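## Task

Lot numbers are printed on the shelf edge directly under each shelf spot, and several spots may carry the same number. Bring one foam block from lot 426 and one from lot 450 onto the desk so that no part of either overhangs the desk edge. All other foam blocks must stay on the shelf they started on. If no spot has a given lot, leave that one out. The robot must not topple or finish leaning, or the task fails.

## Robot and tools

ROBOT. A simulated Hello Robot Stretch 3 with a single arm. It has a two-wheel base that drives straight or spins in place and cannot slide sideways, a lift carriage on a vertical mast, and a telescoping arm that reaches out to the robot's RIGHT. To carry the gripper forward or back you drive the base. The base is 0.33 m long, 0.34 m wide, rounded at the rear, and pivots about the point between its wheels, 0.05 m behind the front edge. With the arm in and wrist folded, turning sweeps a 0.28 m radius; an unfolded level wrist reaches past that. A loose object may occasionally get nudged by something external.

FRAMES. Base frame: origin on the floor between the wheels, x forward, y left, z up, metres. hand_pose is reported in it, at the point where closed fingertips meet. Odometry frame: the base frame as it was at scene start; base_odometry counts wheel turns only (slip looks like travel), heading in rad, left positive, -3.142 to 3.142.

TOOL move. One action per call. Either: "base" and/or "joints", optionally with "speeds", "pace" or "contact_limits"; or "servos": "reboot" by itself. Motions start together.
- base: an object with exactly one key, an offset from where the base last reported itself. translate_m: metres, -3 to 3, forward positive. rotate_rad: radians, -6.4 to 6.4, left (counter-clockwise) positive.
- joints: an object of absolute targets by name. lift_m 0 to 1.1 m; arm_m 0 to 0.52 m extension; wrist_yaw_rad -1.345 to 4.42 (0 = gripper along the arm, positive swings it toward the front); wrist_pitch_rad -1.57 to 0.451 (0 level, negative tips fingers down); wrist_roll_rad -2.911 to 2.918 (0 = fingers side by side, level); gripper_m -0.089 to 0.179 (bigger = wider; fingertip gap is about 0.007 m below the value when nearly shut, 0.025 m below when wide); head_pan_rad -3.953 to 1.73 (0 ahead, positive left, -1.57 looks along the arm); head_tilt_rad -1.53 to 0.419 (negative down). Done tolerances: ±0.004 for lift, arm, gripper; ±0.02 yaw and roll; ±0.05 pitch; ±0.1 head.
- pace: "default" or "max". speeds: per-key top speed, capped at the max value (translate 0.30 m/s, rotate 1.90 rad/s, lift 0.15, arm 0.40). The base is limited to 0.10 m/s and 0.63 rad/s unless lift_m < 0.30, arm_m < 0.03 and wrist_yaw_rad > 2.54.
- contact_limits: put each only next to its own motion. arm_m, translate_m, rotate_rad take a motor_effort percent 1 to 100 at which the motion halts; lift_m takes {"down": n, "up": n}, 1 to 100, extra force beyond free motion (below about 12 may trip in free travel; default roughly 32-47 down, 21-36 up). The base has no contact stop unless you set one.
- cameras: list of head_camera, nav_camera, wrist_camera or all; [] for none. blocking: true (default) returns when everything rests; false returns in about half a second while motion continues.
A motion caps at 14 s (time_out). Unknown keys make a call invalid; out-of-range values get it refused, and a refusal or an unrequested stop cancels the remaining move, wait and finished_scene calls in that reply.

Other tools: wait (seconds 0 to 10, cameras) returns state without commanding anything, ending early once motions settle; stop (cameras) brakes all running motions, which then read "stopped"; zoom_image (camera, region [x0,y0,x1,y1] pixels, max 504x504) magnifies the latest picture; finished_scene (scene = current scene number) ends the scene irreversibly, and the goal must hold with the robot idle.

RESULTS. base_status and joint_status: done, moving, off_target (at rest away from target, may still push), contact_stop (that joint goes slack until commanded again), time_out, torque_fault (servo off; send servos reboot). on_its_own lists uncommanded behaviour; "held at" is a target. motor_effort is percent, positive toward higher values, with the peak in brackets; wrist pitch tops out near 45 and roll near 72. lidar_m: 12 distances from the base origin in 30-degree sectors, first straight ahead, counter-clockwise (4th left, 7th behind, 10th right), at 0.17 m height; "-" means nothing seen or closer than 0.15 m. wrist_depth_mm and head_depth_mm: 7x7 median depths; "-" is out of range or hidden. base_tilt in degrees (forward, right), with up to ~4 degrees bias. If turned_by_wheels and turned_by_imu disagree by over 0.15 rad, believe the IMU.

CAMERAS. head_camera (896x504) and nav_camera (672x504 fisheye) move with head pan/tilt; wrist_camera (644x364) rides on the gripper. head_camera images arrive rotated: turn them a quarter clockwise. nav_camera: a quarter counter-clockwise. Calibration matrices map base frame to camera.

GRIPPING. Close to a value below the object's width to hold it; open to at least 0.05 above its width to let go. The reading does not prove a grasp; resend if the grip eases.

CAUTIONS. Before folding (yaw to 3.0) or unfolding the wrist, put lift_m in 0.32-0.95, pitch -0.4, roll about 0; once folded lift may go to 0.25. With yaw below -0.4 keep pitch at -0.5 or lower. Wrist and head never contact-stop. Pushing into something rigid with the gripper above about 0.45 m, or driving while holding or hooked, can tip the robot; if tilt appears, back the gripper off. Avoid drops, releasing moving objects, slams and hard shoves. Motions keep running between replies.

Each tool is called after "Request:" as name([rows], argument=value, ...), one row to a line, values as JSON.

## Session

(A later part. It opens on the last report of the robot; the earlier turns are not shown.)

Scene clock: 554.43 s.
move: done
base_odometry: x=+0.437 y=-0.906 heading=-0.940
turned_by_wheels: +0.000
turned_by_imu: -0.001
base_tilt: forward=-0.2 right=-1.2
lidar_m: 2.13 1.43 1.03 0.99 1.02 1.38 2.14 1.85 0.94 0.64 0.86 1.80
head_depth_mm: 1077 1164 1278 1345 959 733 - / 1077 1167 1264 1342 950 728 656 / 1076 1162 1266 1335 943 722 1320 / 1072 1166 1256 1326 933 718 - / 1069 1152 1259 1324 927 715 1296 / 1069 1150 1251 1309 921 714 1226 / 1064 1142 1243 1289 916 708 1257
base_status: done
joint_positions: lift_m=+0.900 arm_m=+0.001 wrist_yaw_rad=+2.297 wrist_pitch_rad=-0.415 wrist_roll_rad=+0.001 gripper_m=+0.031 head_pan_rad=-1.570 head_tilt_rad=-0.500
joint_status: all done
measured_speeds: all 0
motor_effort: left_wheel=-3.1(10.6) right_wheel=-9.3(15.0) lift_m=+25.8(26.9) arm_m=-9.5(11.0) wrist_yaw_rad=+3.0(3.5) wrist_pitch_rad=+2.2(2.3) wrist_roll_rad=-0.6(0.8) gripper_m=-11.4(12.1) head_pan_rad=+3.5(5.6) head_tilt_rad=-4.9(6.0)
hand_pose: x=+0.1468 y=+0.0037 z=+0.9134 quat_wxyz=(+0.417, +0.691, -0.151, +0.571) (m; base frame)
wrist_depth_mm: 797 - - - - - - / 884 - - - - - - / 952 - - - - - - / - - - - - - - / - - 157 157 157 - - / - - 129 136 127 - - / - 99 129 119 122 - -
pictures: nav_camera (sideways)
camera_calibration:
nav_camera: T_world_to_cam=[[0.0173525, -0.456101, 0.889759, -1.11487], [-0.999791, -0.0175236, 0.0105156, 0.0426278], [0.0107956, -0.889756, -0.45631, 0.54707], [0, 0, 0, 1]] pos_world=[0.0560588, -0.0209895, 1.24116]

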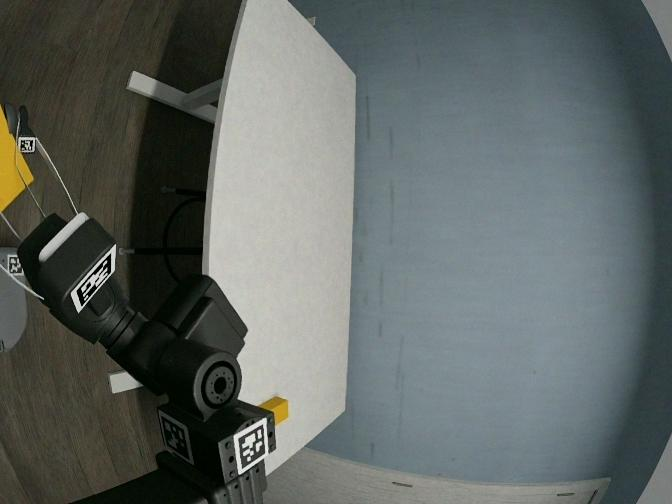

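Request:
move(joints={"wrist_yaw_rad":0}, speeds={"wrist_yaw_rad":1.0}, cameras=[])

Request:
move(joints={"arm_m":0.38,"lift_m":0.76}, cameras=[])

Request:
move(joints={"lift_m":0.65}, speeds={"lift_m":0.02}, contact_limits={"lift_m":{"down":14}}, cameras=["wrist_camera"])

Scene clock: 564.67 s.
move: done
base_odometry: x=+0.437 y=-0.906 heading=-0.940
turned_by_wheels: +0.000
turned_by_imu: +0.000
base_tilt: forward=-0.2 right=-1.2
lidar_m: 2.13 1.43 1.03 0.99 1.02 1.38 2.14 1.86 0.94 0.63 0.86 1.80
head_depth_mm: 1078 1168 1276 1343 956 733 - / 1080 1163 1269 1341 951 729 655 / 1071 1157 1264 1337 941 746 1317 / 1072 1158 1256 1325 937 744 - / 1064 1154 1251 1322 925 715 1203 / 1064 1152 1248 1307 917 710 1231 / 1062 1149 1248 1290 913 705 1258
base_status: not commanded
joint_positions: lift_m=+0.900 arm_m=+0.001 wrist_yaw_rad=+0.003 wrist_pitch_rad=-0.415 wrist_roll_rad=+0.001 gripper_m=+0.031 head_pan_rad=-1.570 head_tilt_rad=-0.500
joint_status: all done
measured_speeds: all 0
motor_effort: left_wheel=-3.3(3.7) right_wheel=-9.4(10.2) lift_m=+26.7(27.2) arm_m=-8.0(9.1) wrist_yaw_rad=-2.3(6.2) wrist_pitch_rad=+2.2(2.3) wrist_roll_rad=-0.6(0.8) gripper_m=-11.6(12.0) head_pan_rad=+3.6(4.1) head_tilt_rad=-3.7(5.2)
hand_pose: x=-0.0208 y=-0.3704 z=+0.9134 quat_wxyz=(+0.692, +0.147, -0.692, -0.145) (m; base frame)
wrist_depth_mm: - - - - - - - / - - - - - - - / - - - - - - - / - - - - - - 494 / - - 155 157 151 - - / - - 129 136 128 - - / - 99 129 119 122 - -
pictures: none
No camera images: "cameras" was empty.

Scene clock: 568.67 s.
move: done
base_odometry: x=+0.437 y=-0.906 heading=-0.940
turned_by_wheels: +0.000
turned_by_imu: +0.000
base_tilt: forward=-0.3 right=-1.2
lidar_m: 2.13 1.43 1.03 0.99 1.02 1.38 2.14 1.85 0.94 0.64 0.86 1.81
head_depth_mm: 1076 1172 1273 1344 962 732 655 / 1080 1162 1264 1345 912 406 347 / 1074 1162 1267 1332 555 700 1277 / 1073 1157 1260 1331 588 697 1244 / 1066 1151 1252 1318 926 714 1204 / 1064 1147 1252 1301 919 711 1225 / 1062 1144 1241 1283 914 709 1254
base_status: not commanded
joint_positions: lift_m=+0.760 arm_m=+0.380 wrist_yaw_rad=+0.003 wrist_pitch_rad=-0.415 wrist_roll_rad=+0.001 gripper_m=+0.031 head_pan_rad=-1.570 head_tilt_rad=-0.500
joint_status: all done
measured_speeds: all 0
motor_effort: left_wheel=-3.2(3.5) right_wheel=-9.2(10.0) lift_m=+27.0(29.5) arm_m=+12.6(14.5) wrist_yaw_rad=-3.9(4.4) wrist_pitch_rad=+2.2(2.3) wrist_roll_rad=-0.6(0.8) gripper_m=-11.2(12.0) head_pan_rad=+3.2(3.8) head_tilt_rad=-4.4(5.4)
hand_pose: x=-0.0209 y=-0.7498 z=+0.7734 quat_wxyz=(+0.692, +0.147, -0.692, -0.145) (m; base frame)
wrist_depth_mm: - - - - - - - / - - - - - - - / - - - - - - - / - - - - - - - / - - 155 157 151 - - / - - 129 136 128 - - / - 98 - 119 119 - -
pictures: none
No camera images: "cameras" was empty.

Scene clock: 577.23 s.
move: contact_stop
base_odometry: x=+0.437 y=-0.906 heading=-0.940
turned_by_wheels: +0.000
turned_by_imu: +0.004
base_tilt: forward=-0.3 right=-1.3
lidar_m: 2.13 1.43 1.03 0.99 1.02 1.39 2.14 1.84 0.94 0.63 0.86 1.81
head_depth_mm: 1080 1169 1269 1338 956 735 1198 / 1074 1168 1268 1336 952 482 374 / 1072 1161 1260 1328 600 580 1245 / 1072 1160 1264 1331 684 676 1268 / 1065 1158 1252 1323 929 717 1205 / 1065 1156 1255 1308 920 711 1233 / 1063 1153 1255 1293 917 708 1288
base_status: not commanded
joint_positions: lift_m=+0.724 arm_m=+0.380 wrist_yaw_rad=-0.005 wrist_pitch_rad=-0.344 wrist_roll_rad=+0.001 gripper_m=+0.031 head_pan_rad=-1.570 head_tilt_rad=-0.500
joint_status: lift_m contact_stop (moved -0.036 of -0.110)
measured_speeds: translate_m=+0.000 rotate_rad=+0.000 lift_m=+0.005 arm_m=+0.000 wrist_yaw_rad=+0.000 wrist_pitch_rad=-0.024 wrist_roll_rad=+0.000 head_pan_rad=+0.000 head_tilt_rad=+0.000
on_its_own: lift_m is slack since a contact_stop (your +0.650 is given up); wrist_pitch_rad is at rest, and its effort (-10.6) is outside its rest range (-8 to +12)
motor_effort: left_wheel=-1.6(3.4) right_wheel=-4.5(9.7) lift_m=+21.3(27.2) arm_m=+4.4(13.2) wrist_yaw_rad=+3.2(7.5) wrist_pitch_rad=-10.6(31.9) wrist_roll_rad=-0.6(0.8) gripper_m=-10.2(11.8) head_pan_rad=+2.9(3.9) head_tilt_rad=-4.1(5.1)
contact_limits: lift_m down 14 (down: maximum 72; up: maximum 65)
hand_pose: x=-0.0227 y=-0.7580 z=+0.7537 quat_wxyz=(+0.696, +0.119, -0.697, -0.123) (m; base frame)
wrist_depth_mm: - - - - - - - / - - - - - - - / - - - - - - - / - - - - - - - / - - 152 155 148 - - / - - 129 138 126 - - / - - 115 111 114 105 -
pictures: wrist_camera
camera_calibration:
wrist_camera: T_world_to_cam=[[-0.999172, -0.0328521, -0.0240059, -0.0229214], [0.00346034, 0.519249, -0.854616, 1.07032], [0.040541, -0.853991, -0.518705, -0.089365], [0, 0, 0, 1]] pos_world=[-0.0229832, -0.63283, 0.867805]

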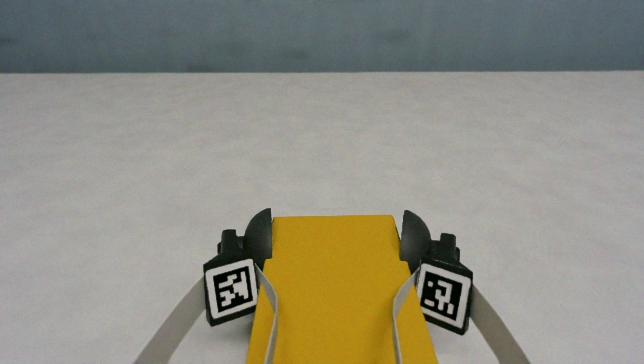

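Request:
move(joints={"gripper_m":0.179}, cameras=[])

Request:
move(joints={"lift_m":0.9}, cameras=[])

Request:
move(joints={"arm_m":0.0}, pace="max", cameras=["head_camera"])

Scene clock: 584.53 s.
move: done
base_odometry: x=+0.437 y=-0.906 heading=-0.940
turned_by_wheels: +0.000
turned_by_imu: +0.000
base_tilt: forward=-0.5 right=-1.2
lidar_m: 2.13 1.43 1.03 0.99 1.02 1.38 2.14 1.84 0.94 0.64 0.86 1.81
head_depth_mm: 1073 1165 1268 1342 958 733 1194 / 1074 1161 1265 1335 949 459 368 / 1072 1165 1262 1331 595 661 1252 / 1072 1159 1263 1326 686 676 1266 / 1075 1155 1259 1323 928 714 1211 / 1064 1151 1252 1306 918 712 1230 / 1060 1152 1255 1295 915 708 1292
base_status: not commanded
joint_positions: lift_m=+0.730 arm_m=+0.380 wrist_yaw_rad=-0.002 wrist_pitch_rad=-0.411 wrist_roll_rad=-0.003 gripper_m=+0.179 head_pan_rad=-1.570 head_tilt_rad=-0.500
joint_status: all done
measured_speeds: all 0
on_its_own: lift_m is slack since a contact_stop (your +0.650 is given up)
motor_effort: left_wheel=-1.7(2.3) right_wheel=-4.4(5.0) lift_m=+26.5(27.2) arm_m=+4.7(7.2) wrist_yaw_rad=+1.0(5.5) wrist_pitch_rad=+1.7(7.7) wrist_roll_rad=+0.8(1.1) gripper_m=+0.7(84.8) head_pan_rad=+2.1(2.9) head_tilt_rad=-3.5(4.4)
contact_limits: lift_m down 14 (down: maximum 72; up: maximum 65)
hand_pose: x=-0.0220 y=-0.7502 z=+0.7439 quat_wxyz=(+0.693, +0.144, -0.691, -0.145) (m; base frame)
wrist_depth_mm: - - - - - - - / - - - - - - - / - - - - - - - / - - - 165 158 - - / - 143 - 142 142 - - / - 126 - 121 121 - - / - - 107 105 108 - 105
pictures: none
No camera images: "cameras" was empty.

Scene clock: 586.90 s.
move: done
base_odometry: x=+0.437 y=-0.906 heading=-0.940
turned_by_wheels: +0.000
turned_by_imu: +0.000
base_tilt: forward=-0.1 right=-1.3
lidar_m: 2.13 1.42 1.03 0.99 1.02 1.38 2.14 1.84 0.94 0.64 0.86 1.81
head_depth_mm: 1078 1166 1268 1339 314 - 1250 / 1080 1162 1270 425 346 726 1280 / 1071 1158 1267 500 904 723 1284 / 1066 1153 1257 526 856 721 1273 / 1068 1157 1250 1322 928 715 1207 / 1067 1151 1249 1310 917 710 1223 / 1059 1149 1240 1292 913 707 1283
base_status: not commanded
joint_positions: lift_m=+0.900 arm_m=+0.380 wrist_yaw_rad=-0.002 wrist_pitch_rad=-0.412 wrist_roll_rad=-0.003 gripper_m=+0.179 head_pan_rad=-1.570 head_tilt_rad=-0.500
joint_status: all done
measured_speeds: all 0
motor_effort: left_wheel=-1.9(2.1) right_wheel=-3.3(5.0) lift_m=+26.7(31.8) arm_m=+1.1(5.0) wrist_yaw_rad=+2.3(2.6) wrist_pitch_rad=+1.9(1.9) wrist_roll_rad=+0.9(1.1) gripper_m=+0.6(1.1) head_pan_rad=+2.2(2.8) head_tilt_rad=-3.0(4.1)
hand_pose: x=-0.0220 y=-0.7501 z=+0.9140 quat_wxyz=(+0.693, +0.144, -0.691, -0.146) (m; base frame)
wrist_depth_mm: - - - - - - - / - - - - - - - / - - - - - - - / - - - - - - - / - 143 - - - - - / - 126 - - - - - / - - - - - - 105
pictures: none
No camera images: "cameras" was empty.

Scene clock: 589.13 s.
move: done
base_odometry: x=+0.437 y=-0.906 heading=-0.940
turned_by_wheels: +0.000
turned_by_imu: +0.000
base_tilt: forward=-0.3 right=-1.2
lidar_m: 2.13 1.43 1.03 0.99 1.02 1.38 2.14 1.84 0.95 0.63 0.86 1.82
head_depth_mm: 1078 1168 1266 1344 960 733 - / 1076 1159 1272 1334 949 727 654 / 1072 1161 1263 1330 944 747 1283 / 1069 1161 1263 1329 897 745 - / 1067 1152 1260 1315 927 716 1013 / 1072 1152 1253 1300 921 712 1226 / 1063 1156 1257 1284 913 707 1287
base_status: not commanded
joint_positions: lift_m=+0.900 arm_m=+0.001 wrist_yaw_rad=-0.002 wrist_pitch_rad=-0.414 wrist_roll_rad=-0.003 gripper_m=+0.179 head_pan_rad=-1.570 head_tilt_rad=-0.500
joint_status: all done
measured_speeds: all 0
motor_effort: left_wheel=-1.7(2.1) right_wheel=-3.7(5.1) lift_m=+27.7(27.7) arm_m=-12.3(14.2) wrist_yaw_rad=+2.7(3.2) wrist_pitch_rad=+2.1(2.1) wrist_roll_rad=+0.8(1.1) gripper_m=+0.6(1.2) head_pan_rad=+2.2(2.8) head_tilt_rad=-3.0(3.8)
hand_pose: x=-0.0220 y=-0.3705 z=+0.9137 quat_wxyz=(+0.693, +0.145, -0.691, -0.146) (m; base frame)
wrist_depth_mm: - - - - - - - / - - - - - - - / - - - - - - - / - - - - - - 491 / - 143 - - - - - / - 140 - - - - - / - - - - - - 105
pictures: head_camera (sideways)
camera_calibration:
head_camera: T_world_to_cam=[[-0.0466602, 0.432318, -0.900513, 1.18756], [0.997508, -0.02759, -0.0649314, 0.0780424], [-0.0529161, -0.901299, -0.429953, 0.515477], [0, 0, 0, 1]] pos_world=[0.00484105, -0.0466526, 1.29612]

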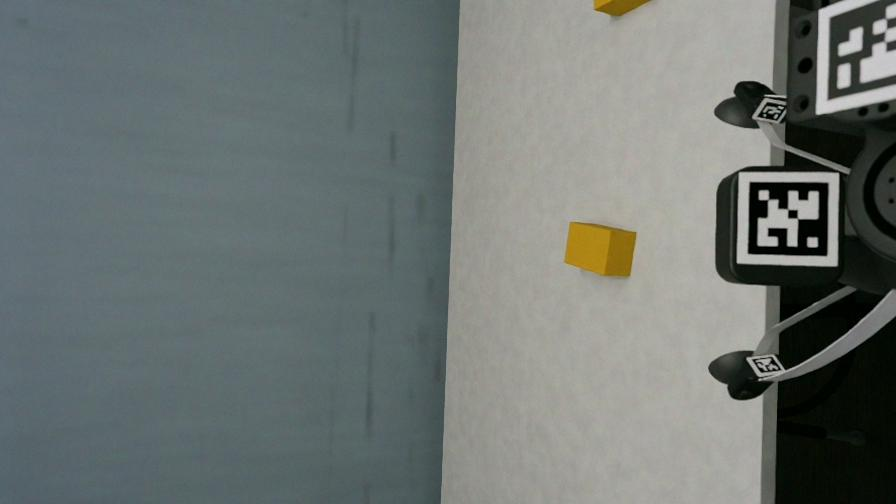

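Both on the desk.

Request:
finished_scene(scene=3)

The scene is finished: the task was done.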